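# Carry foam block to other room, latch the door

## Task

Move the foam block onto the coffee table in the neighbouring room, then close the door joining the two rooms until its latch catches; the robot must not topple or be left leaning, or the task counts as failed. Loose objects may occasionally get nudged.

## Robot and tools

ROBOT. TidyBot++: a mobile base 0.54 m long, 0.50 m wide, 0.38 m tall on four driven casters, carrying one seven-joint arm that ends in a right hand (three fingers plus a thumb). The shoulder sits 0.12 m ahead of the base centre, 0.68 m up. Segments: upper arm 0.42 m, forearm 0.31 m, wrist to hand point 0.30 m; the hand point is 0.09 m off the hand axis, so joint_7_rad swings it. The arm starts folded, hand pointing down, reaching up to 0.17 m past the base front with the elbow up to 1.15 m high. A downward hand reaches at most about 0.95 m height, and only near the base.

CAMERAS. base_camera (644x364) and wrist_camera (504x504). wrist_camera is on a mast at the wrist on the palm side, aimed at the index knuckle; the open hand blocks its left, centre and lower parts. Arm joints 0, -1.2, 3.142, -2.03, 0, 0.075, 2.463 rad give a level, upright forward view; joint_6_rad tilts it.

FRAMES. Base frame: metres, origin on the floor below the base centre, x forward, y left, z up. hand_pose and target use it. Odometry frame is the base frame at scene start; base_odometry reports x, y and heading (rad, left positive, -3.142 to 3.142) from wheel turns only, so slip reads as travel and drift grows. base_tilt is in degrees, forward and right positive, with about 1 degree bias.

move: one action per call; with no action it just reports state and all images.
- base: object of relative offsets from where the base last reported itself, along its axes at the start: translate_m (forward +, -2 to 2 m), strafe_m (left +, -2 to 2 m), rotate_rad (counter-clockwise +, -6.3 to 6.3 rad).
- joints: absolute targets by name. Arm joint_1_rad..joint_7_rad in radians: joint_1 unlimited (positive is clockwise from above, opposite to heading); joint_2 -2.249 to 2.249 (0 upright, positive leans forward); joint_3 unlimited; joint_4 -2.579 to 2.579 (with joint_3 at 3.14, negative bends forward); joint_5 unlimited; joint_6 -2.099 to 2.099 (negative bends hand forward); joint_7 unlimited (hand down, positive turns counter-clockwise from above; at 3.14 palm faces forward, thumb right). Unlimited joints go the short way, so turn in steps below half a revolution. Hand keys are scaled -1 to 1 between each hinge's stops (see HAND).
- target: one list of 7 numbers [x, y, z, qw, qx, qy, qz], an absolute hand-point pose in the base frame, metres. Alongside it, joints may hold only hand keys.
- speeds: caps for this action: translate_m/strafe_m 0.05 to 0.5 m/s (name only one when combining), rotate_rad 0.1 to 1.57 rad/s.
- min_time_s: 0.1 to 8 s, lower bound on each arm motion's duration.
- cameras: list of "base_camera", "wrist_camera" or "all"; omitted means none after an action.
- blocking: true (default) waits until everything rests; false returns in about 0.5 s. A later move only overrides parts it names.
No action exceeds 15 s; a base move times out after 14 s.

wait(seconds 0 to 10, cameras): lets time pass, returns early once running moves settle; wait(0) shows an unblocked move's progress in "earlier move". stop(cameras): brakes all your running motions. zoom_image(camera, region [x0, y0, x1, y1] in pixels, at most 504 by 504) enlarges part of the newest image. finished_scene(scene: 1 or 2) ends the scene irreversibly; the goal must hold without the robot.

HAND. Each of the 16 hinge keys sets its own goal. Straight values: finger _mcp 0.75, _abd 0.00, _pip 0.58, _dip 0.70; thumb cmc 0.71, axl 0.68, mcp 0.23, ipl 0.17. Going toward -1 curls fingers toward the palm; _abd toward -1 swings a finger away from the thumb; hand_thumb_cmc toward -1 brings the thumb round in front of the palm. hand_current_limit (-1 to 1) scales the current cap from 0 to 550 mA; hand_speed (-0.96 to 1) sets set-point speed as (n+1)/2 of 8.5 rad/s. Start values: speed -0.6, limit +0.4. Omitted keys keep their goal; resending a hinge's measured position loosens a grip. A motor pressing at 495 mA or more for 5 s shuts off for 10 s, so avoid limit +1 under load. Hand-point axes: +z toward fingertips, +x away from the thumb, +y out of the palm face (at y = -0.062); straight fingers reach 0.12 m beyond the point. A rigid mast near the wrist on the palm side can collide. Three fingers can hook a horizontal bar 5 to 25 mm thick (23 mm clearance) or an upright one 8 to 30 mm (25 mm); a heavy or sliding load may pull them off during a fast base move.

RESULTS. "move" is done or the worst status. base_status, joint_status and hand_status words: moving, done, off_target, stopped, contact_stop, time_out, not_followed, torque_fault, limit_stop_at_motor_heat. hand_state gives one word per hinge: moving, goal, blocked, overload. *_current_ma: mA, positive pushing toward -1. motor_effort: percent of max with the last action's peak in brackets. hand_target is the pose the commanded joints give. "pictures" lists image order. on_its_own lists uncommanded actions. ARM HIT, MOTOR HOT and OVER-TEMPERATURE FAULT lines warn of collisions and heat. An uncommanded stop, torque fault or refused call cancels the rest of that reply's move/wait/finished_scene calls.

TIPS. After "done" the hand is usually within 4 cm and 10 degrees; correct by adding (desired - hand_pose) to the last target. To hold still, resend hand_target. Low, close, forward targets can miss or drive the arm into the base; unreachable ones wander up to 10 s. The arm never avoids obstacles and loads make it sag. Torque limits: 104.5 N m joints 1-4, 51.3 N m joints 5-7; exceeding freezes the arm 10 s.

AVOID. Dropping the block, slamming the door, hitting walls or furniture, pushing hard, swinging an outstretched arm sideways, and driving while the arm is snagged above about 0.6 m: these risk tipping or failure.

Each tool is called after "Call:" as a command line: name --argument value for each argument, lists and objects as JSON in quotes; but a table of rows of numbers goes row by row, as --pt "numbers of a row", without its own name.

## Session

Call:
move --cameras '["all"]'

Scene clock: 0.00 s.
Motor temperatures (°C): [36 36 31 30 37 45 40]
base_odometry: x=+0.000 y=+0.000 heading=+0.000
base_tilt: forward=+0.0 right=+0.3
base_status: not commanded
joint_positions: joint_1_rad=-0.025 joint_2_rad=-0.300 joint_3_rad=+3.111 joint_4_rad=-2.498 joint_5_rad=+0.036 joint_6_rad=-0.887 joint_7_rad=+3.154 hand_index_mcp=+0.753 hand_index_abd=+0.000 hand_index_pip=+0.577 hand_index_dip=+0.696 hand_middle_mcp=+0.753 hand_middle_abd=+0.000 hand_middle_pip=+0.577 hand_middle_dip=+0.696 hand_ring_mcp=+0.753 hand_ring_abd=+0.000 hand_ring_pip=+0.577 hand_ring_dip=+0.696 hand_thumb_cmc=+0.715 hand_thumb_axl=+0.677 hand_thumb_mcp=+0.222 hand_thumb_ipl=+0.168 hand_current_limit=+0.400 hand_speed=-0.600
joint_status: not commanded
hand_state: goal,goal,goal,goal,goal,goal,goal,goal,goal,goal,goal,goal,goal,goal,goal,goal
index_mcp_current_ma: 0
index_abd_current_ma: 0
index_pip_current_ma: 0
index_dip_current_ma: 0
middle_mcp_current_ma: 0
middle_abd_current_ma: 0
middle_pip_current_ma: 0
middle_dip_current_ma: 0
ring_mcp_current_ma: 0
ring_abd_current_ma: 0
ring_pip_current_ma: 0
ring_dip_current_ma: 0
thumb_cmc_current_ma: 0
thumb_axl_current_ma: 0
thumb_mcp_current_ma: -1
thumb_ipl_current_ma: 0
hand_goal_index_mcp: 0.754
hand_goal_index_abd: 0.000
hand_goal_index_pip: 0.576
hand_goal_index_dip: 0.696
hand_goal_middle_mcp: 0.754
hand_goal_middle_abd: 0.000
hand_goal_middle_pip: 0.576
hand_goal_middle_dip: 0.696
hand_goal_ring_mcp: 0.754
hand_goal_ring_abd: 0.000
hand_goal_ring_pip: 0.576
hand_goal_ring_dip: 0.696
hand_goal_thumb_cmc: 0.714
hand_goal_thumb_axl: 0.678
hand_goal_thumb_mcp: 0.226
hand_goal_thumb_ipl: 0.168
motor_effort: joint_1_rad=+0 joint_2_rad=-2 joint_3_rad=-1 joint_4_rad=+12 joint_5_rad=+1 joint_6_rad=+1 joint_7_rad=+0
hand_pose: x=+0.3530 y=-0.0149 z=+0.6041 quat_wxyz=(-0.033, -0.675, -0.737, -0.008) (m; base frame)
hand_target: x=+0.3519 y=-0.0150 z=+0.6034 quat_wxyz=(-0.032, -0.675, -0.737, -0.007) (m; base frame)
hand_status: not commanded
pictures: base_camera, wrist_camera

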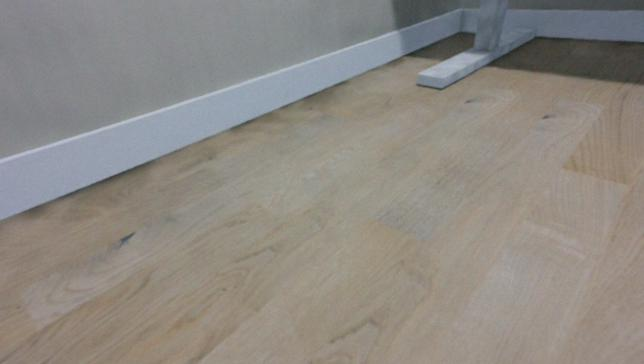

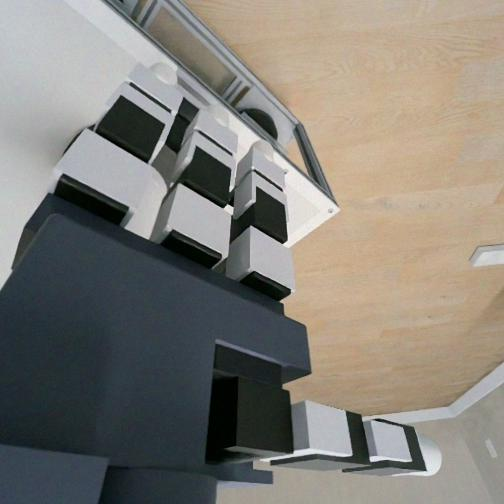

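Call:
move --joints '{"joint_1_rad": -0.5, "joint_2_rad": -1.2, "joint_3_rad": 3.142, "joint_4_rad": -2.03, "joint_5_rad": 0.0, "joint_6_rad": -0.3, "joint_7_rad": 2.463, "hand_speed": -0.5}' --min_time_s 2.5 --cameras '["wrist_camera"]'

Call:
move --joints '{"joint_1_rad": 0.5}' --cameras '["wrist_camera"]'

Call:
move --joints '{"joint_1_rad": 1.5}' --cameras '["wrist_camera"]'

Call:
move --joints '{"joint_1_rad": 2.5}' --cameras '["wrist_camera"]'

Call:
move --joints '{"joint_1_rad": 3.5}' --cameras '["wrist_camera"]'

Call:
move --joints '{"joint_1_rad": 4.5}' --cameras '["wrist_camera"]'

Scene clock: 8.17 s.
move: done
base_odometry: x=+0.000 y=+0.000 heading=+0.000
base_tilt: forward=-0.1 right=+0.3
base_status: not commanded
joint_positions: joint_1_rad=-0.475 joint_2_rad=-1.171 joint_3_rad=+3.112 joint_4_rad=-2.042 joint_5_rad=+0.036 joint_6_rad=-0.335 joint_7_rad=+2.531 hand_index_mcp=+0.761 hand_index_abd=+0.000 hand_index_pip=+0.577 hand_index_dip=+0.696 hand_middle_mcp=+0.760 hand_middle_abd=+0.000 hand_middle_pip=+0.577 hand_middle_dip=+0.696 hand_ring_mcp=+0.760 hand_ring_abd=+0.000 hand_ring_pip=+0.577 hand_ring_dip=+0.696 hand_thumb_cmc=+0.720 hand_thumb_axl=+0.677 hand_thumb_mcp=+0.226 hand_thumb_ipl=+0.168 hand_current_limit=+0.400 hand_speed=-0.500
joint_status: all done
hand_state: goal,goal,goal,goal,goal,goal,goal,goal,goal,goal,goal,goal,goal,goal,goal,goal
index_mcp_current_ma: 2
index_abd_current_ma: 0
index_pip_current_ma: 0
index_dip_current_ma: 0
middle_mcp_current_ma: 2
middle_abd_current_ma: 0
middle_pip_current_ma: 0
middle_dip_current_ma: 0
ring_mcp_current_ma: 2
ring_abd_current_ma: 0
ring_pip_current_ma: 0
ring_dip_current_ma: 0
thumb_cmc_current_ma: 1
thumb_axl_current_ma: 0
thumb_mcp_current_ma: 0
thumb_ipl_current_ma: 0
hand_goal_index_mcp: 0.754
hand_goal_index_abd: 0.000
hand_goal_index_pip: 0.576
hand_goal_index_dip: 0.696
hand_goal_middle_mcp: 0.754
hand_goal_middle_abd: 0.000
hand_goal_middle_pip: 0.576
hand_goal_middle_dip: 0.696
hand_goal_ring_mcp: 0.754
hand_goal_ring_abd: 0.000
hand_goal_ring_pip: 0.576
hand_goal_ring_dip: 0.696
hand_goal_thumb_cmc: 0.714
hand_goal_thumb_axl: 0.678
hand_goal_thumb_mcp: 0.226
hand_goal_thumb_ipl: 0.168
motor_effort: joint_1_rad=+0(1) joint_2_rad=+15(18) joint_3_rad=+0(2) joint_4_rad=+15(19) joint_5_rad=+0(1) joint_6_rad=+8(9) joint_7_rad=+0(1)
hand_pose: x=+0.2435 y=+0.0056 z=+1.2114 quat_wxyz=(-0.217, -0.415, -0.387, -0.794) (m; base frame)
hand_target: x=+0.2317 y=-0.0181 z=+1.2220 quat_wxyz=(-0.165, -0.411, -0.343, -0.828) (m; base frame)
hand_status: not commanded
pictures: wrist_camera

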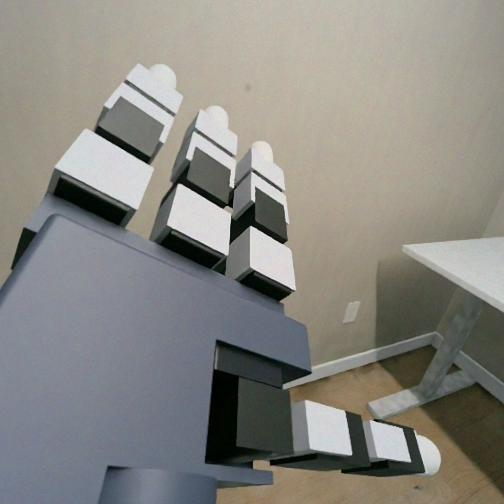

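Scene clock: 10.47 s.
move: done
base_odometry: x=+0.000 y=+0.000 heading=+0.000
base_tilt: forward=-0.1 right=+0.3
base_status: not commanded
joint_positions: joint_1_rad=+0.476 joint_2_rad=-1.171 joint_3_rad=+3.113 joint_4_rad=-2.042 joint_5_rad=+0.036 joint_6_rad=-0.335 joint_7_rad=+2.528 hand_index_mcp=+0.761 hand_index_abd=+0.000 hand_index_pip=+0.577 hand_index_dip=+0.696 hand_middle_mcp=+0.760 hand_middle_abd=+0.000 hand_middle_pip=+0.577 hand_middle_dip=+0.696 hand_ring_mcp=+0.760 hand_ring_abd=+0.000 hand_ring_pip=+0.577 hand_ring_dip=+0.696 hand_thumb_cmc=+0.720 hand_thumb_axl=+0.677 hand_thumb_mcp=+0.226 hand_thumb_ipl=+0.168 hand_current_limit=+0.400 hand_speed=-0.500
joint_status: all done
hand_state: goal,goal,goal,goal,goal,goal,goal,goal,goal,goal,goal,goal,goal,goal,goal,goal
index_mcp_current_ma: 2
index_abd_current_ma: 0
index_pip_current_ma: 0
index_dip_current_ma: 0
middle_mcp_current_ma: 2
middle_abd_current_ma: 0
middle_pip_current_ma: 0
middle_dip_current_ma: 0
ring_mcp_current_ma: 2
ring_abd_current_ma: 0
ring_pip_current_ma: 0
ring_dip_current_ma: 0
thumb_cmc_current_ma: 1
thumb_axl_current_ma: 0
thumb_mcp_current_ma: 0
thumb_ipl_current_ma: 0
hand_goal_index_mcp: 0.754
hand_goal_index_abd: 0.000
hand_goal_index_pip: 0.576
hand_goal_index_dip: 0.696
hand_goal_middle_mcp: 0.754
hand_goal_middle_abd: 0.000
hand_goal_middle_pip: 0.576
hand_goal_middle_dip: 0.696
hand_goal_ring_mcp: 0.754
hand_goal_ring_abd: 0.000
hand_goal_ring_pip: 0.576
hand_goal_ring_dip: 0.696
hand_goal_thumb_cmc: 0.714
hand_goal_thumb_axl: 0.678
hand_goal_thumb_mcp: 0.226
hand_goal_thumb_ipl: 0.168
motor_effort: joint_1_rad=+0(2) joint_2_rad=+15(16) joint_3_rad=+0(1) joint_4_rad=+15(16) joint_5_rad=+0(1) joint_6_rad=+8(9) joint_7_rad=+0(0)
hand_pose: x=+0.1958 y=-0.0985 z=+1.2113 quat_wxyz=(-0.556, -0.546, -0.153, -0.608) (m; base frame)
hand_target: x=+0.1647 y=-0.1046 z=+1.2220 quat_wxyz=(-0.542, -0.525, -0.104, -0.648) (m; base frame)
hand_status: not commanded
pictures: wrist_camera

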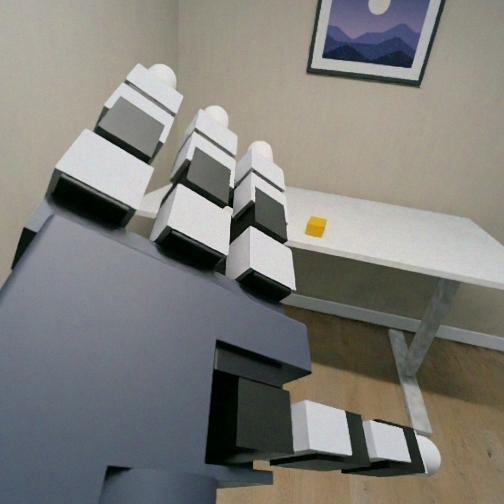

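Scene clock: 12.77 s.
move: done
base_odometry: x=+0.000 y=+0.000 heading=+0.000
base_tilt: forward=-0.1 right=+0.3
base_status: not commanded
joint_positions: joint_1_rad=+1.476 joint_2_rad=-1.171 joint_3_rad=+3.113 joint_4_rad=-2.042 joint_5_rad=+0.036 joint_6_rad=-0.335 joint_7_rad=+2.528 hand_index_mcp=+0.761 hand_index_abd=+0.000 hand_index_pip=+0.577 hand_index_dip=+0.696 hand_middle_mcp=+0.760 hand_middle_abd=+0.000 hand_middle_pip=+0.577 hand_middle_dip=+0.696 hand_ring_mcp=+0.760 hand_ring_abd=+0.000 hand_ring_pip=+0.577 hand_ring_dip=+0.696 hand_thumb_cmc=+0.720 hand_thumb_axl=+0.677 hand_thumb_mcp=+0.226 hand_thumb_ipl=+0.168 hand_current_limit=+0.400 hand_speed=-0.500
joint_status: all done
hand_state: goal,goal,goal,goal,goal,goal,goal,goal,goal,goal,goal,goal,goal,goal,goal,goal
index_mcp_current_ma: 2
index_abd_current_ma: 0
index_pip_current_ma: 0
index_dip_current_ma: 0
middle_mcp_current_ma: 2
middle_abd_current_ma: 0
middle_pip_current_ma: 0
middle_dip_current_ma: 0
ring_mcp_current_ma: 2
ring_abd_current_ma: 0
ring_pip_current_ma: 0
ring_dip_current_ma: 0
thumb_cmc_current_ma: 1
thumb_axl_current_ma: 0
thumb_mcp_current_ma: 0
thumb_ipl_current_ma: 0
hand_goal_index_mcp: 0.754
hand_goal_index_abd: 0.000
hand_goal_index_pip: 0.576
hand_goal_index_dip: 0.696
hand_goal_middle_mcp: 0.754
hand_goal_middle_abd: 0.000
hand_goal_middle_pip: 0.576
hand_goal_middle_dip: 0.696
hand_goal_ring_mcp: 0.754
hand_goal_ring_abd: 0.000
hand_goal_ring_pip: 0.576
hand_goal_ring_dip: 0.696
hand_goal_thumb_cmc: 0.714
hand_goal_thumb_axl: 0.678
hand_goal_thumb_mcp: 0.226
hand_goal_thumb_ipl: 0.168
motor_effort: joint_1_rad=+0(1) joint_2_rad=+15(16) joint_3_rad=+1(1) joint_4_rad=+15(16) joint_5_rad=+0(1) joint_6_rad=+8(9) joint_7_rad=+0(1)
hand_pose: x=+0.0776 y=-0.1178 z=+1.2113 quat_wxyz=(-0.779, -0.553, +0.127, -0.267) (m; base frame)
hand_target: x=+0.0557 y=-0.0950 z=+1.2220 quat_wxyz=(-0.786, -0.511, +0.160, -0.309) (m; base frame)
hand_status: not commanded
pictures: wrist_camera

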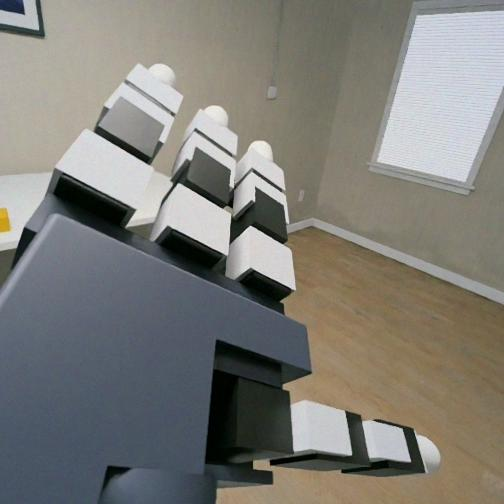

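Scene clock: 15.07 s.
move: done
base_odometry: x=+0.000 y=+0.000 heading=+0.000
base_tilt: forward=+0.0 right=+0.3
base_status: not commanded
joint_positions: joint_1_rad=+2.476 joint_2_rad=-1.171 joint_3_rad=+3.113 joint_4_rad=-2.042 joint_5_rad=+0.036 joint_6_rad=-0.335 joint_7_rad=+2.528 hand_index_mcp=+0.761 hand_index_abd=+0.000 hand_index_pip=+0.577 hand_index_dip=+0.696 hand_middle_mcp=+0.760 hand_middle_abd=+0.000 hand_middle_pip=+0.577 hand_middle_dip=+0.696 hand_ring_mcp=+0.760 hand_ring_abd=+0.000 hand_ring_pip=+0.577 hand_ring_dip=+0.696 hand_thumb_cmc=+0.720 hand_thumb_axl=+0.677 hand_thumb_mcp=+0.226 hand_thumb_ipl=+0.168 hand_current_limit=+0.400 hand_speed=-0.500
joint_status: all done
hand_state: goal,goal,goal,goal,goal,goal,goal,goal,goal,goal,goal,goal,goal,goal,goal,goal
index_mcp_current_ma: 2
index_abd_current_ma: 0
index_pip_current_ma: 0
index_dip_current_ma: 0
middle_mcp_current_ma: 2
middle_abd_current_ma: 0
middle_pip_current_ma: 0
middle_dip_current_ma: 0
ring_mcp_current_ma: 2
ring_abd_current_ma: 0
ring_pip_current_ma: 0
ring_dip_current_ma: 0
thumb_cmc_current_ma: 1
thumb_axl_current_ma: 0
thumb_mcp_current_ma: 0
thumb_ipl_current_ma: 0
hand_goal_index_mcp: 0.754
hand_goal_index_abd: 0.000
hand_goal_index_pip: 0.576
hand_goal_index_dip: 0.696
hand_goal_middle_mcp: 0.754
hand_goal_middle_abd: 0.000
hand_goal_middle_pip: 0.576
hand_goal_middle_dip: 0.696
hand_goal_ring_mcp: 0.754
hand_goal_ring_abd: 0.000
hand_goal_ring_pip: 0.576
hand_goal_ring_dip: 0.696
hand_goal_thumb_cmc: 0.714
hand_goal_thumb_axl: 0.678
hand_goal_thumb_mcp: 0.226
hand_goal_thumb_ipl: 0.168
motor_effort: joint_1_rad=+0(1) joint_2_rad=+15(16) joint_3_rad=-1(1) joint_4_rad=+15(16) joint_5_rad=+0(1) joint_6_rad=+8(9) joint_7_rad=+0(1)
hand_pose: x=-0.0026 y=-0.0288 z=+1.2112 quat_wxyz=(-0.812, -0.424, +0.377, +0.139) (m; base frame)
hand_target: x=+0.0048 y=+0.0020 z=+1.2220 quat_wxyz=(-0.838, -0.371, +0.386, +0.106) (m; base frame)
hand_status: not commanded
pictures: wrist_camera

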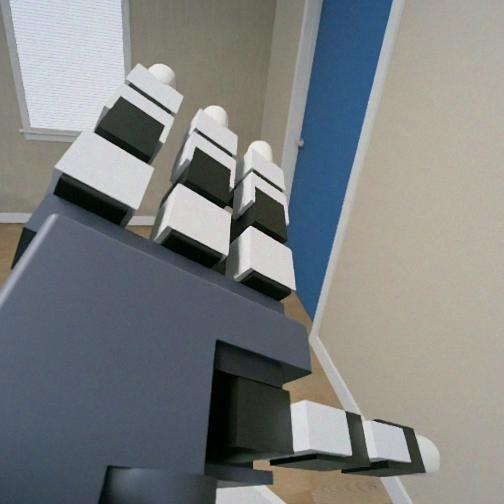

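Scene clock: 17.37 s.
move: done
base_odometry: x=+0.000 y=+0.000 heading=+0.000
base_tilt: forward=+0.0 right=+0.3
base_status: not commanded
joint_positions: joint_1_rad=+3.476 joint_2_rad=-1.171 joint_3_rad=+3.113 joint_4_rad=-2.042 joint_5_rad=+0.036 joint_6_rad=-0.335 joint_7_rad=+2.528 hand_index_mcp=+0.761 hand_index_abd=+0.000 hand_index_pip=+0.577 hand_index_dip=+0.696 hand_middle_mcp=+0.760 hand_middle_abd=+0.000 hand_middle_pip=+0.577 hand_middle_dip=+0.696 hand_ring_mcp=+0.760 hand_ring_abd=+0.000 hand_ring_pip=+0.577 hand_ring_dip=+0.696 hand_thumb_cmc=+0.720 hand_thumb_axl=+0.677 hand_thumb_mcp=+0.226 hand_thumb_ipl=+0.168 hand_current_limit=+0.400 hand_speed=-0.500
joint_status: all done
hand_state: goal,goal,goal,goal,goal,goal,goal,goal,goal,goal,goal,goal,goal,goal,goal,goal
index_mcp_current_ma: 2
index_abd_current_ma: 0
index_pip_current_ma: 0
index_dip_current_ma: 0
middle_mcp_current_ma: 2
middle_abd_current_ma: 0
middle_pip_current_ma: 0
middle_dip_current_ma: 0
ring_mcp_current_ma: 2
ring_abd_current_ma: 0
ring_pip_current_ma: 0
ring_dip_current_ma: 0
thumb_cmc_current_ma: 1
thumb_axl_current_ma: 0
thumb_mcp_current_ma: 0
thumb_ipl_current_ma: 0
hand_goal_index_mcp: 0.754
hand_goal_index_abd: 0.000
hand_goal_index_pip: 0.576
hand_goal_index_dip: 0.696
hand_goal_middle_mcp: 0.754
hand_goal_middle_abd: 0.000
hand_goal_middle_pip: 0.576
hand_goal_middle_dip: 0.696
hand_goal_ring_mcp: 0.754
hand_goal_ring_abd: 0.000
hand_goal_ring_pip: 0.576
hand_goal_ring_dip: 0.696
hand_goal_thumb_cmc: 0.714
hand_goal_thumb_axl: 0.678
hand_goal_thumb_mcp: 0.226
hand_goal_thumb_ipl: 0.168
motor_effort: joint_1_rad=+0(1) joint_2_rad=+16(16) joint_3_rad=+0(1) joint_4_rad=+15(16) joint_5_rad=+0(1) joint_6_rad=+8(9) joint_7_rad=+0(1)
hand_pose: x=+0.0291 y=+0.0867 z=+1.2112 quat_wxyz=(-0.646, -0.192, +0.534, +0.512) (m; base frame)
hand_target: x=+0.0590 y=+0.0971 z=+1.2220 quat_wxyz=(-0.685, -0.141, +0.517, +0.494) (m; base frame)
hand_status: not commanded
pictures: wrist_camera

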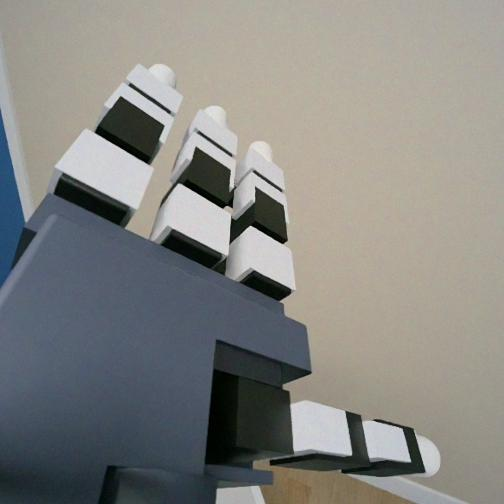

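Scene clock: 19.67 s.
move: done
base_odometry: x=+0.000 y=+0.000 heading=+0.000
base_tilt: forward=+0.0 right=+0.3
base_status: not commanded
joint_positions: joint_1_rad=+4.476 joint_2_rad=-1.171 joint_3_rad=+3.113 joint_4_rad=-2.042 joint_5_rad=+0.036 joint_6_rad=-0.335 joint_7_rad=+2.528 hand_index_mcp=+0.761 hand_index_abd=+0.000 hand_index_pip=+0.577 hand_index_dip=+0.696 hand_middle_mcp=+0.760 hand_middle_abd=+0.000 hand_middle_pip=+0.577 hand_middle_dip=+0.696 hand_ring_mcp=+0.760 hand_ring_abd=+0.000 hand_ring_pip=+0.577 hand_ring_dip=+0.696 hand_thumb_cmc=+0.720 hand_thumb_axl=+0.677 hand_thumb_mcp=+0.226 hand_thumb_ipl=+0.168 hand_current_limit=+0.400 hand_speed=-0.500
joint_status: all done
hand_state: goal,goal,goal,goal,goal,goal,goal,goal,goal,goal,goal,goal,goal,goal,goal,goal
index_mcp_current_ma: 2
index_abd_current_ma: 0
index_pip_current_ma: 0
index_dip_current_ma: 0
middle_mcp_current_ma: 2
middle_abd_current_ma: 0
middle_pip_current_ma: 0
middle_dip_current_ma: 0
ring_mcp_current_ma: 2
ring_abd_current_ma: 0
ring_pip_current_ma: 0
ring_dip_current_ma: 0
thumb_cmc_current_ma: 1
thumb_axl_current_ma: 0
thumb_mcp_current_ma: 0
thumb_ipl_current_ma: 0
hand_goal_index_mcp: 0.754
hand_goal_index_abd: 0.000
hand_goal_index_pip: 0.576
hand_goal_index_dip: 0.696
hand_goal_middle_mcp: 0.754
hand_goal_middle_abd: 0.000
hand_goal_middle_pip: 0.576
hand_goal_middle_dip: 0.696
hand_goal_ring_mcp: 0.754
hand_goal_ring_abd: 0.000
hand_goal_ring_pip: 0.576
hand_goal_ring_dip: 0.696
hand_goal_thumb_cmc: 0.714
hand_goal_thumb_axl: 0.678
hand_goal_thumb_mcp: 0.226
hand_goal_thumb_ipl: 0.168
motor_effort: joint_1_rad=+0(1) joint_2_rad=+15(16) joint_3_rad=+0(1) joint_4_rad=+15(16) joint_5_rad=+0(1) joint_6_rad=+8(9) joint_7_rad=+0(1)
hand_pose: x=+0.1434 y=+0.1225 z=+1.2112 quat_wxyz=(-0.321, +0.088, +0.560, +0.758) (m; base frame)
hand_target: x=+0.1683 y=+0.1030 z=+1.2220 quat_wxyz=(-0.364, +0.124, +0.521, +0.762) (m; base frame)
hand_status: not commanded
pictures: wrist_camera

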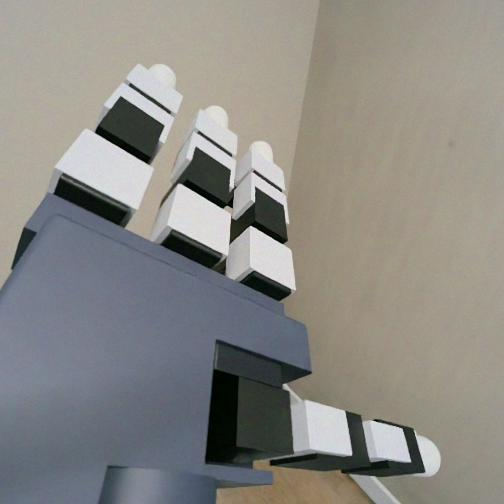

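Call:
move --joints '{"joint_1_rad": 0.9, "joint_6_rad": -0.35}' --cameras '["wrist_camera"]'

Call:
zoom_image --camera "wrist_camera" --region '[0, 0, 504, 504]'

Call:
move --joints '{"joint_1_rad": 2.1, "joint_6_rad": -0.2}' --cameras '["wrist_camera"]'

Scene clock: 29.20 s.
move: done
base_odometry: x=+0.000 y=+0.000 heading=+0.000
base_tilt: forward=-0.1 right=+0.3
base_status: not commanded
joint_positions: joint_1_rad=+7.159 joint_2_rad=-1.171 joint_3_rad=+3.113 joint_4_rad=-2.042 joint_5_rad=+0.036 joint_6_rad=-0.335 joint_7_rad=+2.528 hand_index_mcp=+0.761 hand_index_abd=+0.000 hand_index_pip=+0.577 hand_index_dip=+0.696 hand_middle_mcp=+0.760 hand_middle_abd=+0.000 hand_middle_pip=+0.577 hand_middle_dip=+0.696 hand_ring_mcp=+0.760 hand_ring_abd=+0.000 hand_ring_pip=+0.577 hand_ring_dip=+0.696 hand_thumb_cmc=+0.720 hand_thumb_axl=+0.677 hand_thumb_mcp=+0.226 hand_thumb_ipl=+0.168 hand_current_limit=+0.400 hand_speed=-0.500
joint_status: all done
hand_state: goal,goal,goal,goal,goal,goal,goal,goal,goal,goal,goal,goal,goal,goal,goal,goal
index_mcp_current_ma: 2
index_abd_current_ma: 0
index_pip_current_ma: 0
index_dip_current_ma: 0
middle_mcp_current_ma: 2
middle_abd_current_ma: 0
middle_pip_current_ma: 0
middle_dip_current_ma: 0
ring_mcp_current_ma: 2
ring_abd_current_ma: 0
ring_pip_current_ma: 0
ring_dip_current_ma: 0
thumb_cmc_current_ma: 1
thumb_axl_current_ma: 0
thumb_mcp_current_ma: 0
thumb_ipl_current_ma: 0
hand_goal_index_mcp: 0.754
hand_goal_index_abd: 0.000
hand_goal_index_pip: 0.576
hand_goal_index_dip: 0.696
hand_goal_middle_mcp: 0.754
hand_goal_middle_abd: 0.000
hand_goal_middle_pip: 0.576
hand_goal_middle_dip: 0.696
hand_goal_ring_mcp: 0.754
hand_goal_ring_abd: 0.000
hand_goal_ring_pip: 0.576
hand_goal_ring_dip: 0.696
hand_goal_thumb_cmc: 0.714
hand_goal_thumb_axl: 0.678
hand_goal_thumb_mcp: 0.226
hand_goal_thumb_ipl: 0.168
motor_effort: joint_1_rad=+0(1) joint_2_rad=+15(17) joint_3_rad=+0(1) joint_4_rad=+15(16) joint_5_rad=+0(1) joint_6_rad=+8(10) joint_7_rad=+0(1)
hand_pose: x=+0.1513 y=-0.1207 z=+1.2112 quat_wxyz=(+0.665, +0.566, +0.042, +0.485) (m; base frame)
hand_target: x=+0.1256 y=-0.1208 z=+1.2092 quat_wxyz=(+0.649, +0.556, -0.002, +0.519) (m; base frame)
hand_status: not commanded
pictures: wrist_camera

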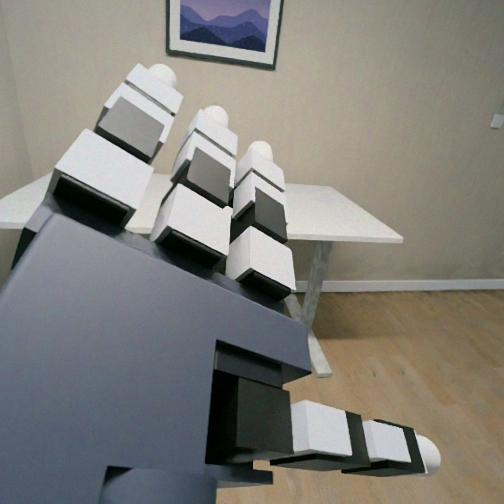

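Scaled by 1.000.

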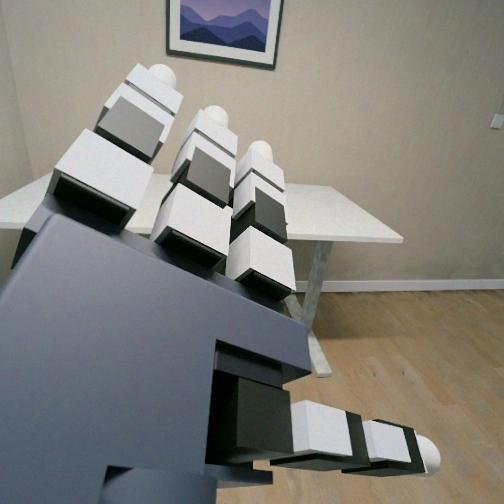

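Scene clock: 31.67 s.
move: done
base_odometry: x=+0.000 y=+0.000 heading=+0.000
base_tilt: forward=+0.0 right=+0.3
base_status: not commanded
joint_positions: joint_1_rad=+8.359 joint_2_rad=-1.171 joint_3_rad=+3.113 joint_4_rad=-2.042 joint_5_rad=+0.036 joint_6_rad=-0.237 joint_7_rad=+2.528 hand_index_mcp=+0.761 hand_index_abd=+0.000 hand_index_pip=+0.577 hand_index_dip=+0.696 hand_middle_mcp=+0.760 hand_middle_abd=+0.000 hand_middle_pip=+0.577 hand_middle_dip=+0.696 hand_ring_mcp=+0.760 hand_ring_abd=+0.000 hand_ring_pip=+0.577 hand_ring_dip=+0.696 hand_thumb_cmc=+0.720 hand_thumb_axl=+0.677 hand_thumb_mcp=+0.226 hand_thumb_ipl=+0.168 hand_current_limit=+0.400 hand_speed=-0.500
joint_status: all done
hand_state: goal,goal,goal,goal,goal,goal,goal,goal,goal,goal,goal,goal,goal,goal,goal,goal
index_mcp_current_ma: 2
index_abd_current_ma: 0
index_pip_current_ma: 0
index_dip_current_ma: 0
middle_mcp_current_ma: 2
middle_abd_current_ma: 0
middle_pip_current_ma: 0
middle_dip_current_ma: 0
ring_mcp_current_ma: 2
ring_abd_current_ma: 0
ring_pip_current_ma: 0
ring_dip_current_ma: 0
thumb_cmc_current_ma: 1
thumb_axl_current_ma: 0
thumb_mcp_current_ma: 0
thumb_ipl_current_ma: 0
hand_goal_index_mcp: 0.754
hand_goal_index_abd: 0.000
hand_goal_index_pip: 0.576
hand_goal_index_dip: 0.696
hand_goal_middle_mcp: 0.754
hand_goal_middle_abd: 0.000
hand_goal_middle_pip: 0.576
hand_goal_middle_dip: 0.696
hand_goal_ring_mcp: 0.754
hand_goal_ring_abd: 0.000
hand_goal_ring_pip: 0.576
hand_goal_ring_dip: 0.696
hand_goal_thumb_cmc: 0.714
hand_goal_thumb_axl: 0.678
hand_goal_thumb_mcp: 0.226
hand_goal_thumb_ipl: 0.168
motor_effort: joint_1_rad=+0(1) joint_2_rad=+15(16) joint_3_rad=+0(1) joint_4_rad=+15(16) joint_5_rad=+0(1) joint_6_rad=+8(10) joint_7_rad=+0(0)
hand_pose: x=+0.0278 y=-0.0597 z=+1.2361 quat_wxyz=(+0.850, +0.456, -0.262, +0.027) (m; base frame)
hand_target: x=+0.0226 y=-0.0264 z=+1.2461 quat_wxyz=(+0.868, +0.405, -0.280, +0.065) (m; base frame)
hand_status: not commanded
pictures: wrist_camera

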